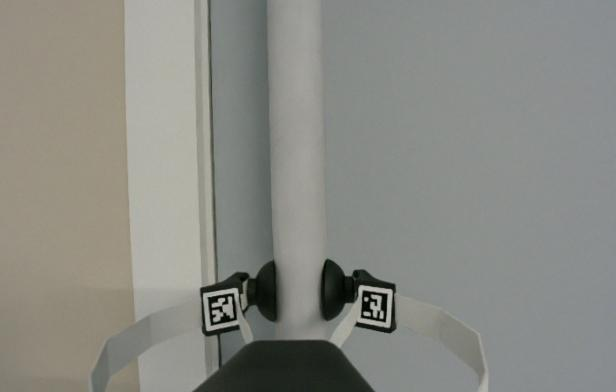

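>>> move:
  blocking: false
  r2: {"base":{"translate_m":-0.171,"strafe_m":-0.075},"joints":{"wrist_yaw_rad":0.2},"speeds":{"wrist_yaw_rad":0.1},"pace":"slow"}
  cameras: []

>>> wait:
  seconds: 5
  cameras: []

>>> wait:
  seconds: 0.5
  cameras: ["r2_wrist_camera","r2_head_camera"]

Scene clock: 279.17 s.
move: r2 moving
r1: as last shown
r1.base_tilt: forward=-1.6 right=+1.2
r1.lidar_m: 1.18 1.16 0.82 0.74 0.79 1.06 1.57 1.63 2.20 3.94 1.92 1.26
r1.motor_effort: lift_m=+25(25) arm_m=-4(4) wheel_0=-1(2) wheel_1=-2(2) wheel_2=+0(0)
r1.servo_current: wrist_yaw_rad=65(65) wrist_pitch_rad=39(46) wrist_roll_rad=46(65) gripper_m=39(46)
r1.wrist_depth_mm: 136 138 - - - - - / 113 139 - - - - - / 117 140 227 - - - - / 137 160 - - - - - / - - - - - - - / - - 190 - 187 - - / - 140 - 137 - - -
r2.base_odometry: x=-1.463 y=-3.658 heading=-2.066
r2.turned_by_wheels: +0.000
r2.turned_by_imu: +0.000
r2.base_tilt: forward=-0.7 right=+0.0
r2.lidar_m: 0.44 0.55 0.81 1.88 2.01 2.85 2.27 3.89 2.95 1.79 0.72 0.53
r2.base_status: translate_m moving; strafe_m moving
r2.joint_positions: lift_m=+0.820 arm_m=+0.000 wrist_yaw_rad=+0.042 wrist_pitch_rad=+0.002 wrist_roll_rad=+0.002 gripper_m=-0.023
r2.joint_status: wrist_yaw_rad moving
r2.measured_speeds: translate_m=-0.049 strafe_m=-0.021 rotate_rad=+0.000 lift_m=+0.000 arm_m=+0.000 wrist_yaw_rad=+0.091 wrist_pitch_rad=+0.000 wrist_roll_rad=+0.000
r2.motor_effort: lift_m=+15(15) arm_m=-4(4) wheel_0=-6(6) wheel_1=-9(9) wheel_2=+13(14)
r2.servo_current: wrist_yaw_rad=72(78) wrist_pitch_rad=33(46) wrist_roll_rad=46(59) gripper_m=156(176)
r2.hand_pose: x=+0.4627 y=-0.0752 z=+0.9980 quat_wxyz=(+1.000, +0.001, +0.001, +0.021)
r2.wrist_depth_mm: 315 304 291 211 277 271 264 / 317 307 294 213 279 272 266 / 320 310 297 214 279 272 267 / 322 310 298 215 285 276 268 / 324 312 298 214 285 277 271 / 325 315 187 213 177 276 272 / 329 151 297 - 287 278 272

Scene clock: 281.73 s.
earlier move: r2 done
r1.base_odometry: x=+0.337 y=-0.094 heading=+2.869
r1.turned_by_wheels: +0.000
r1.turned_by_imu: +0.000
r1.base_tilt: forward=-1.6 right=+1.3
r1.lidar_m: 1.18 1.16 0.81 0.76 0.78 1.06 1.57 1.62 2.20 3.96 1.91 1.27
r1.base_status: not commanded
r1.joint_positions: lift_m=+0.799 arm_m=+0.000 wrist_yaw_rad=+3.089 wrist_pitch_rad=+0.002 wrist_roll_rad=+0.000 gripper_m=+0.056
r1.joint_status: not commanded
r1.measured_speeds: all 0
r1.motor_effort: lift_m=+25(25) arm_m=-4(4) wheel_0=-1(3) wheel_1=-1(2) wheel_2=+0(0)
r1.servo_current: wrist_yaw_rad=46(72) wrist_pitch_rad=39(52) wrist_roll_rad=52(78) gripper_m=39(52)
r1.hand_pose: x=-0.1125 y=+0.1024 z=+0.9771 quat_wxyz=(+0.026, -0.001, +0.000, +1.000)
r1.wrist_depth_mm: 136 139 - - - - - / 113 139 - - - - - / 117 139 226 - - - - / 137 161 - - - - - / - - - - - - - / - - 190 - 189 - - / - 141 - 136 - - -
r2.base_odometry: x=-1.448 y=-3.486 heading=-2.067
r2.turned_by_wheels: +0.000
r2.turned_by_imu: +0.000
r2.base_tilt: forward=-0.7 right=+0.0
r2.lidar_m: 0.58 0.71 1.01 1.96 2.11 2.95 2.12 3.81 2.88 2.29 0.95 0.71
r2.base_status: done
r2.joint_positions: lift_m=+0.820 arm_m=+0.000 wrist_yaw_rad=+0.197 wrist_pitch_rad=+0.002 wrist_roll_rad=+0.002 gripper_m=-0.024
r2.joint_status: all done
r2.measured_speeds: all 0
r2.motor_effort: lift_m=+15(15) arm_m=+5(5) wheel_0=-5(8) wheel_1=-5(9) wheel_2=+6(14)
r2.servo_current: wrist_yaw_rad=39(91) wrist_pitch_rad=46(46) wrist_roll_rad=52(65) gripper_m=104(176)
r2.hand_pose: x=+0.4708 y=-0.0293 z=+0.9980 quat_wxyz=(+0.995, +0.001, +0.001, +0.098)
r2.wrist_depth_mm: - - 459 359 404 387 370 / - - 455 359 - 394 373 / - - 459 - - 392 379 / - - 459 366 - 397 375 / - - 462 368 - 394 379 / - - 183 200 169 397 382 / - 137 - - - 392 387
wait: 2.57 of 5 s (r2 has come to rest)

Scene clock: 282.23 s.
r1.base_odometry: x=+0.337 y=-0.094 heading=+2.869
r1.turned_by_wheels: +0.000
r1.turned_by_imu: +0.000
r1.base_tilt: forward=-1.6 right=+1.3
r1.lidar_m: 1.19 1.15 0.82 0.75 0.81 1.06 1.58 1.62 2.19 3.95 1.90 1.29
r1.base_status: not commanded
r1.joint_positions: lift_m=+0.799 arm_m=+0.000 wrist_yaw_rad=+3.089 wrist_pitch_rad=+0.002 wrist_roll_rad=+0.000 gripper_m=+0.056
r1.joint_status: not commanded
r1.measured_speeds: all 0
r1.motor_effort: lift_m=+25(25) arm_m=-4(4) wheel_0=-2(3) wheel_1=-1(2) wheel_2=+0(0)
r1.servo_current: wrist_yaw_rad=39(72) wrist_pitch_rad=39(52) wrist_roll_rad=39(78) gripper_m=39(52)
r1.hand_pose: x=-0.1125 y=+0.1024 z=+0.9771 quat_wxyz=(+0.026, -0.001, +0.000, +1.000)
r1.wrist_depth_mm: 136 138 - - - - - / 113 139 - - - - - / 117 139 228 - - - - / 137 161 - - - - - / - - - - - - - / - - 190 - 187 - - / - 140 - 136 - - -
r2.base_odometry: x=-1.448 y=-3.486 heading=-2.067
r2.turned_by_wheels: +0.000
r2.turned_by_imu: +0.000
r2.base_tilt: forward=-0.7 right=+0.1
r2.lidar_m: 0.60 0.70 1.03 1.96 2.08 2.92 2.10 3.77 2.86 2.26 0.95 0.70
r2.base_status: done
r2.joint_positions: lift_m=+0.820 arm_m=+0.000 wrist_yaw_rad=+0.197 wrist_pitch_rad=+0.002 wrist_roll_rad=+0.002 gripper_m=-0.024
r2.joint_status: all done
r2.measured_speeds: all 0
r2.motor_effort: lift_m=+15(15) arm_m=+5(5) wheel_0=-4(8) wheel_1=-5(9) wheel_2=+5(14)
r2.servo_current: wrist_yaw_rad=46(91) wrist_pitch_rad=39(46) wrist_roll_rad=52(65) gripper_m=98(176)
r2.hand_pose: x=+0.4708 y=-0.0293 z=+0.9980 quat_wxyz=(+0.995, +0.001, +0.001, +0.098)
r2.wrist_depth_mm: - - 459 362 404 387 368 / - - 459 362 - 392 373 / - - 459 - - 394 375 / - - 462 368 - 394 377 / - - 462 368 - 394 379 / - - 183 201 170 397 382 / - 137 - - - 394 384
wait: 0.50 s; at rest by 0.27 s
pictures: r2_head_camera, r2_wrist_camera
Images, in order (width x height): r2_head_camera 420x560, r2_wrist_camera 616x392.

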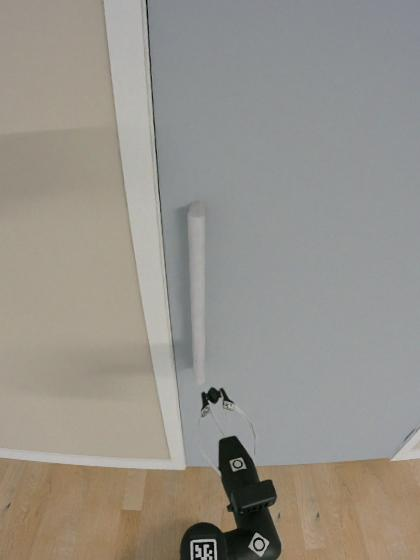

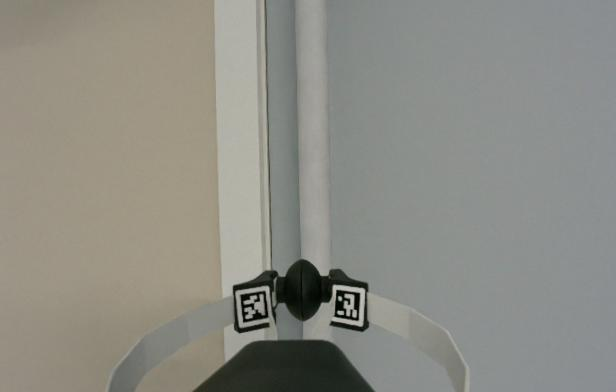

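>>> move:
  blocking: false
  r2: {"joints":{"gripper_m":0.135,"wrist_yaw_rad":0.0}}
  cameras: []

>>> wait:
  seconds: 2
  cameras: []

>>> wait:
  seconds: 1
  cameras: ["r2_wrist_camera"]

Scene clock: 300.20 s.
move: r2 moving
r1: as last shown
r1.base_tilt: forward=-1.5 right=+1.3
r1.lidar_m: 1.13 1.16 0.81 0.74 0.81 1.05 1.55 1.65 2.21 3.93 1.89 1.26
r1.motor_effort: lift_m=+25(25) arm_m=-4(4) wheel_0=-2(2) wheel_1=-1(2) wheel_2=+0(0)
r1.servo_current: wrist_yaw_rad=46(59) wrist_pitch_rad=46(46) wrist_roll_rad=59(59) gripper_m=39(46)
r1.wrist_depth_mm: 136 138 - - - - - / 113 139 - - - - - / 117 140 226 - - - - / 137 161 - - - - - / - - - - - - - / - - 190 - 187 - - / - 141 - 136 - - -
r2.base_odometry: x=-1.448 y=-3.486 heading=-2.067
r2.turned_by_wheels: +0.000
r2.turned_by_imu: +0.001
r2.base_tilt: forward=-0.7 right=+0.0
r2.lidar_m: 0.58 0.71 1.01 1.96 2.10 2.96 2.09 3.78 2.88 2.32 0.93 0.69
r2.base_status: not commanded
r2.joint_positions: lift_m=+0.820 arm_m=+0.000 wrist_yaw_rad=+0.003 wrist_pitch_rad=+0.002 wrist_roll_rad=+0.002 gripper_m=+0.002
r2.joint_status: wrist_yaw_rad moving; gripper_m moving
r2.measured_speeds: translate_m=+0.000 strafe_m=+0.000 rotate_rad=+0.000 lift_m=+0.000 arm_m=+0.000 wrist_yaw_rad=-0.005 wrist_pitch_rad=+0.000 wrist_roll_rad=+0.000
r2.motor_effort: lift_m=+15(15) arm_m=+5(5) wheel_0=-4(5) wheel_1=-4(5) wheel_2=+6(6)
r2.servo_current: wrist_yaw_rad=39(104) wrist_pitch_rad=39(46) wrist_roll_rad=46(59) gripper_m=78(104)
r2.hand_pose: x=+0.4595 y=-0.0865 z=+0.9980 quat_wxyz=(+1.000, +0.001, +0.001, +0.002)
r2.wrist_depth_mm: 469 462 370 - - - - / 473 466 384 - - - - / 477 466 384 - - - - / 480 466 387 - - - - / 484 473 382 - - - - / - 469 186 192 174 - - / - 477 - - - - -

Scene clock: 302.10 s.
earlier move: r2 done
r1.base_odometry: x=+0.337 y=-0.094 heading=+2.869
r1.turned_by_wheels: +0.000
r1.turned_by_imu: +0.000
r1.base_tilt: forward=-1.6 right=+1.3
r1.lidar_m: 1.18 1.17 0.82 0.75 0.80 1.08 1.57 1.61 2.21 3.95 1.90 1.27
r1.base_status: not commanded
r1.joint_positions: lift_m=+0.799 arm_m=+0.000 wrist_yaw_rad=+3.089 wrist_pitch_rad=+0.002 wrist_roll_rad=+0.000 gripper_m=+0.056
r1.joint_status: not commanded
r1.measured_speeds: all 0
r1.motor_effort: lift_m=+25(25) arm_m=-4(4) wheel_0=-2(2) wheel_1=-1(2) wheel_2=+0(0)
r1.servo_current: wrist_yaw_rad=39(72) wrist_pitch_rad=46(52) wrist_roll_rad=46(65) gripper_m=46(52)
r1.hand_pose: x=-0.1125 y=+0.1024 z=+0.9771 quat_wxyz=(+0.026, -0.001, +0.000, +1.000)
r1.wrist_depth_mm: 136 138 - - - - - / 113 139 - - - - - / 117 140 227 - - - - / 137 161 - - - - - / - - - - - - - / - - 190 - 187 - - / - 140 - 136 - - -
r2.base_odometry: x=-1.448 y=-3.486 heading=-2.067
r2.turned_by_wheels: +0.000
r2.turned_by_imu: +0.000
r2.base_tilt: forward=-0.7 right=+0.1
r2.lidar_m: 0.61 0.73 1.06 1.94 2.08 2.98 2.11 3.79 2.88 2.26 0.96 0.70
r2.base_status: not commanded
r2.joint_positions: lift_m=+0.820 arm_m=+0.000 wrist_yaw_rad=+0.003 wrist_pitch_rad=+0.002 wrist_roll_rad=+0.002 gripper_m=+0.135
r2.joint_status: all done
r2.measured_speeds: all 0
r2.motor_effort: lift_m=+15(15) arm_m=+5(5) wheel_0=-5(5) wheel_1=-5(5) wheel_2=+5(6)
r2.servo_current: wrist_yaw_rad=59(104) wrist_pitch_rad=33(46) wrist_roll_rad=39(59) gripper_m=46(124)
r2.hand_pose: x=+0.4595 y=-0.0866 z=+0.9980 quat_wxyz=(+1.000, +0.001, +0.001, +0.001)
r2.wrist_depth_mm: 473 459 370 - - - - / 473 462 387 - - - - / 477 466 384 - - - - / 477 469 384 - - - - / 484 473 387 - - - - / - 473 216 155 189 - - / - 477 462 - - - -
wait: 1.90 of 2 s (r2 has come to rest)

Scene clock: 303.10 s.
r1.base_odometry: x=+0.337 y=-0.094 heading=+2.869
r1.turned_by_wheels: +0.000
r1.turned_by_imu: +0.000
r1.base_tilt: forward=-1.6 right=+1.3
r1.lidar_m: 1.19 1.18 0.82 0.76 0.80 1.07 1.58 1.62 2.21 3.94 1.95 1.27
r1.base_status: not commanded
r1.joint_positions: lift_m=+0.799 arm_m=+0.000 wrist_yaw_rad=+3.089 wrist_pitch_rad=+0.002 wrist_roll_rad=+0.000 gripper_m=+0.056
r1.joint_status: not commanded
r1.measured_speeds: all 0
r1.motor_effort: lift_m=+25(25) arm_m=-4(4) wheel_0=-2(2) wheel_1=-2(2) wheel_2=+0(0)
r1.servo_current: wrist_yaw_rad=65(72) wrist_pitch_rad=39(52) wrist_roll_rad=33(65) gripper_m=39(52)
r1.hand_pose: x=-0.1125 y=+0.1024 z=+0.9771 quat_wxyz=(+0.026, -0.001, +0.000, +1.000)
r1.wrist_depth_mm: 136 138 - - - - - / 113 139 - - - - - / 117 139 227 - - - - / 137 161 - - - - - / - - - - - - - / - - 190 - 187 - - / - 141 - 137 - - -
r2.base_odometry: x=-1.448 y=-3.486 heading=-2.067
r2.turned_by_wheels: +0.000
r2.turned_by_imu: +0.000
r2.base_tilt: forward=-0.6 right=+0.1
r2.lidar_m: 0.58 0.71 1.03 1.96 2.08 2.96 2.11 3.81 2.88 2.30 0.90 0.69
r2.base_status: not commanded
r2.joint_positions: lift_m=+0.820 arm_m=+0.000 wrist_yaw_rad=+0.003 wrist_pitch_rad=+0.002 wrist_roll_rad=+0.002 gripper_m=+0.135
r2.joint_status: all done
r2.measured_speeds: all 0
r2.motor_effort: lift_m=+15(15) arm_m=+5(5) wheel_0=-4(5) wheel_1=-5(5) wheel_2=+5(6)
r2.servo_current: wrist_yaw_rad=39(104) wrist_pitch_rad=39(46) wrist_roll_rad=46(59) gripper_m=52(124)
r2.hand_pose: x=+0.4595 y=-0.0866 z=+0.9980 quat_wxyz=(+1.000, +0.001, +0.001, +0.001)
r2.wrist_depth_mm: 473 462 373 - - - - / 473 462 387 - - - - / 477 466 384 - - - - / 480 469 384 - - - - / 480 473 384 - - - - / - 473 216 155 188 - - / - 473 455 - - - -
wait: 1.00 s; at rest by 0.27 s
Images, in order (width x height): r2_wrist_camera 616x392.

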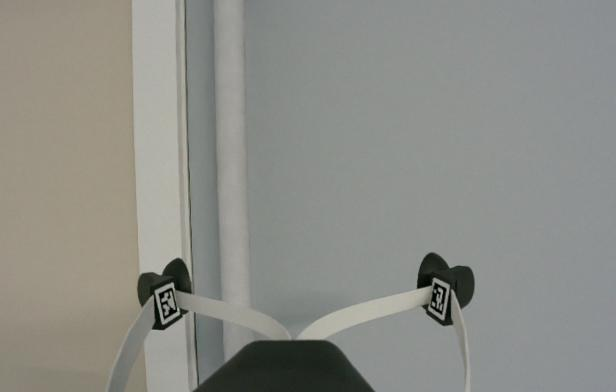

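>>> move:
  blocking: false
  r2: {"base":{"translate_m":0.185,"strafe_m":0.063},"pace":"slow","contact_limits":{"translate_m":0.2}}
  cameras: []

>>> wait:
  seconds: 5
  cameras: ["r2_wrist_camera"]

>>> move:
  blocking: false
  r2: {"joints":{"gripper_m":-0.038}}
  cameras: []

>>> wait:
  seconds: 3
  cameras: ["r2_wrist_camera"]

Scene clock: 310.17 s.
move: r2 moving
r1: as last shown
r1.lidar_m: 1.18 1.15 0.81 0.75 0.80 1.05 1.57 1.63 2.22 3.94 1.88 1.25
r1.motor_effort: lift_m=+25(25) arm_m=-4(4) wheel_0=-2(3) wheel_1=-1(2) wheel_2=+0(0)
r1.servo_current: wrist_yaw_rad=46(65) wrist_pitch_rad=39(46) wrist_roll_rad=52(52) gripper_m=46(52)
r1.wrist_depth_mm: 136 139 - - - - - / 113 139 - - - - - / 117 140 228 - - - - / 137 161 - - - - - / - - - - - - - / - - 190 - 188 - - / - 141 - 137 - - -
r2.base_odometry: x=-1.450 y=-3.498 heading=-2.067
r2.turned_by_wheels: +0.000
r2.turned_by_imu: +0.001
r2.base_tilt: forward=-0.7 right=+0.0
r2.lidar_m: 0.60 0.72 1.03 1.93 2.07 2.91 2.12 3.80 2.86 2.22 0.92 0.69
r2.base_status: translate_m moving; strafe_m moving
r2.joint_positions: lift_m=+0.820 arm_m=+0.000 wrist_yaw_rad=+0.003 wrist_pitch_rad=+0.002 wrist_roll_rad=+0.002 gripper_m=+0.135
r2.joint_status: not commanded
r2.measured_speeds: translate_m=+0.049 strafe_m=+0.017 rotate_rad=-0.001 lift_m=+0.000 arm_m=+0.000 wrist_yaw_rad=+0.000 wrist_pitch_rad=+0.000 wrist_roll_rad=+0.000
r2.motor_effort: lift_m=+15(15) arm_m=+5(5) wheel_0=+6(6) wheel_1=+6(8) wheel_2=-9(10)
r2.servo_current: wrist_yaw_rad=33(65) wrist_pitch_rad=39(46) wrist_roll_rad=52(59) gripper_m=46(59)
r2.contact_limits: translate_m 0.2
r2.hand_pose: x=+0.4595 y=-0.0866 z=+0.9980 quat_wxyz=(+1.000, +0.001, +0.001, +0.001)
r2.wrist_depth_mm: 459 439 375 - - - - / 462 442 370 - - - - / 462 455 373 - - - - / 469 459 373 - - - - / 469 462 373 - - - - / 473 466 216 155 189 - - / 477 452 449 - - - -

Scene clock: 312.87 s.
earlier move: r2 done
r1.base_odometry: x=+0.337 y=-0.094 heading=+2.869
r1.turned_by_wheels: +0.000
r1.turned_by_imu: +0.000
r1.base_tilt: forward=-1.6 right=+1.3
r1.lidar_m: 1.20 1.14 0.81 0.75 0.79 1.07 1.56 1.64 2.20 3.96 1.90 1.28
r1.base_status: not commanded
r1.joint_positions: lift_m=+0.799 arm_m=+0.000 wrist_yaw_rad=+3.089 wrist_pitch_rad=+0.002 wrist_roll_rad=+0.000 gripper_m=+0.056
r1.joint_status: not commanded
r1.measured_speeds: all 0
r1.motor_effort: lift_m=+25(25) arm_m=-4(4) wheel_0=-3(3) wheel_1=-2(2) wheel_2=+0(0)
r1.servo_current: wrist_yaw_rad=33(65) wrist_pitch_rad=39(52) wrist_roll_rad=46(65) gripper_m=39(52)
r1.hand_pose: x=-0.1125 y=+0.1024 z=+0.9771 quat_wxyz=(+0.026, -0.001, +0.000, +1.000)
r1.wrist_depth_mm: 137 138 - - - - - / 113 139 - - - - - / 117 139 227 - - - - / 137 161 - - - - - / - - - - - - - / - - 190 - 187 - - / - 140 - 137 - - -
r2.base_odometry: x=-1.481 y=-3.678 heading=-2.066
r2.turned_by_wheels: +0.000
r2.turned_by_imu: +0.001
r2.base_tilt: forward=-0.7 right=+0.1
r2.lidar_m: 0.43 0.52 0.74 1.89 2.01 2.85 2.31 3.89 2.93 1.69 0.70 0.51
r2.base_status: done
r2.joint_positions: lift_m=+0.820 arm_m=+0.000 wrist_yaw_rad=+0.003 wrist_pitch_rad=+0.002 wrist_roll_rad=+0.002 gripper_m=+0.135
r2.joint_status: not commanded
r2.measured_speeds: all 0
r2.motor_effort: lift_m=+15(15) arm_m=+5(5) wheel_0=+3(8) wheel_1=+5(8) wheel_2=-5(11)
r2.servo_current: wrist_yaw_rad=46(65) wrist_pitch_rad=46(46) wrist_roll_rad=52(65) gripper_m=52(59)
r2.contact_limits: translate_m 0.2
r2.hand_pose: x=+0.4595 y=-0.0866 z=+0.9980 quat_wxyz=(+1.000, +0.001, +0.001, +0.001)
r2.wrist_depth_mm: 282 263 271 263 260 255 251 / 285 265 273 265 263 256 253 / 286 266 274 267 264 257 255 / 287 267 276 267 266 260 255 / 289 270 279 270 267 262 257 / 293 272 216 202 266 262 258 / 293 274 282 - 268 265 259
wait: 2.70 of 5 s (r2 has come to rest)
Images, in order (width x height): r2_wrist_camera 616x392.

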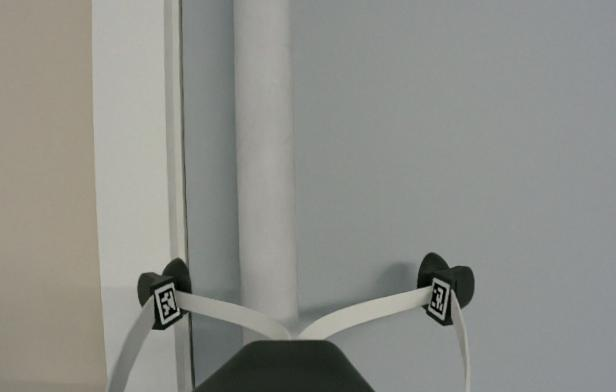

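Scene clock: 313.37 s.
move: r2 moving
r1: as last shown
r1.lidar_m: 1.18 1.16 0.83 0.75 0.78 1.08 1.58 1.64 2.21 3.94 1.90 1.24
r1.motor_effort: lift_m=+25(25) arm_m=-4(4) wheel_0=-2(2) wheel_1=-2(2) wheel_2=+0(0)
r1.servo_current: wrist_yaw_rad=52(65) wrist_pitch_rad=52(52) wrist_roll_rad=46(65) gripper_m=39(46)
r1.wrist_depth_mm: 136 139 - - - - - / 113 139 - - - - - / 117 140 227 - - - - / 137 161 - - - - - / - - - - - - - / - - 190 - 187 - - / - 140 - 137 - - -
r2.base_odometry: x=-1.481 y=-3.678 heading=-2.066
r2.turned_by_wheels: +0.000
r2.turned_by_imu: +0.000
r2.base_tilt: forward=-0.7 right=+0.1
r2.lidar_m: 0.41 0.51 0.74 1.89 2.04 2.86 2.30 3.85 2.94 1.69 0.67 0.52
r2.base_status: not commanded
r2.joint_positions: lift_m=+0.820 arm_m=+0.000 wrist_yaw_rad=+0.003 wrist_pitch_rad=+0.002 wrist_roll_rad=+0.002 gripper_m=+0.123
r2.joint_status: gripper_m moving
r2.measured_speeds: all 0
r2.motor_effort: lift_m=+15(15) arm_m=+5(5) wheel_0=+3(4) wheel_1=+5(5) wheel_2=-5(5)
r2.servo_current: wrist_yaw_rad=52(52) wrist_pitch_rad=46(46) wrist_roll_rad=39(52) gripper_m=91(91)
r2.contact_limits: translate_m 0.2
r2.hand_pose: x=+0.4595 y=-0.0866 z=+0.9980 quat_wxyz=(+1.000, +0.001, +0.001, +0.001)
r2.wrist_depth_mm: 282 264 271 263 260 256 251 / 283 266 273 265 263 257 253 / 286 267 274 267 264 258 254 / 287 268 276 268 265 260 256 / 289 268 277 271 266 260 256 / 291 272 200 202 266 262 258 / 294 274 282 - 268 265 259

Scene clock: 315.33 s.
earlier move: r2 done
r1.base_odometry: x=+0.337 y=-0.094 heading=+2.869
r1.turned_by_wheels: +0.000
r1.turned_by_imu: +0.000
r1.base_tilt: forward=-1.6 right=+1.3
r1.lidar_m: 1.19 1.14 0.78 0.76 0.80 1.07 1.58 1.64 2.18 3.93 1.92 1.25
r1.base_status: not commanded
r1.joint_positions: lift_m=+0.799 arm_m=+0.000 wrist_yaw_rad=+3.089 wrist_pitch_rad=+0.002 wrist_roll_rad=+0.000 gripper_m=+0.056
r1.joint_status: not commanded
r1.measured_speeds: all 0
r1.motor_effort: lift_m=+25(25) arm_m=-4(4) wheel_0=-2(3) wheel_1=-2(2) wheel_2=+0(0)
r1.servo_current: wrist_yaw_rad=39(65) wrist_pitch_rad=46(52) wrist_roll_rad=39(65) gripper_m=39(52)
r1.hand_pose: x=-0.1125 y=+0.1024 z=+0.9771 quat_wxyz=(+0.026, -0.001, +0.000, +1.000)
r1.wrist_depth_mm: 136 139 - - - - - / 113 139 - - - - - / 117 140 227 - - - - / 137 161 - - - - - / - - - - - - - / - - 191 - 187 - - / - 141 - 136 - - -
r2.base_odometry: x=-1.481 y=-3.678 heading=-2.065
r2.turned_by_wheels: +0.001
r2.turned_by_imu: +0.001
r2.base_tilt: forward=-0.6 right=+0.1
r2.lidar_m: 0.42 0.51 0.76 1.88 2.01 2.85 2.30 3.88 2.95 1.69 0.67 0.51
r2.base_status: not commanded
r2.joint_positions: lift_m=+0.820 arm_m=+0.000 wrist_yaw_rad=+0.013 wrist_pitch_rad=+0.002 wrist_roll_rad=+0.002 gripper_m=-0.036
r2.joint_status: all done
r2.measured_speeds: all 0
r2.motor_effort: lift_m=+15(15) arm_m=-3(5) wheel_0=+3(4) wheel_1=+5(5) wheel_2=+8(9)
r2.servo_current: wrist_yaw_rad=85(85) wrist_pitch_rad=39(46) wrist_roll_rad=39(59) gripper_m=195(410)
r2.contact_limits: translate_m 0.2
r2.hand_pose: x=+0.4604 y=-0.0836 z=+0.9980 quat_wxyz=(+1.000, +0.001, +0.001, +0.007)
r2.wrist_depth_mm: 286 265 267 186 253 246 240 / 289 266 270 184 254 247 241 / 290 267 271 186 257 248 242 / 293 270 272 187 257 250 244 / 296 271 273 189 258 251 246 / 298 271 180 189 179 252 246 / 297 271 271 - 260 251 248
wait: 1.97 of 3 s (r2 has come to rest)
Images, in order (width x height): r2_wrist_camera 616x392.

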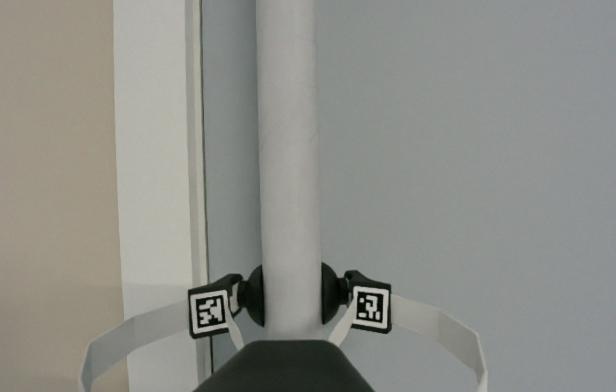

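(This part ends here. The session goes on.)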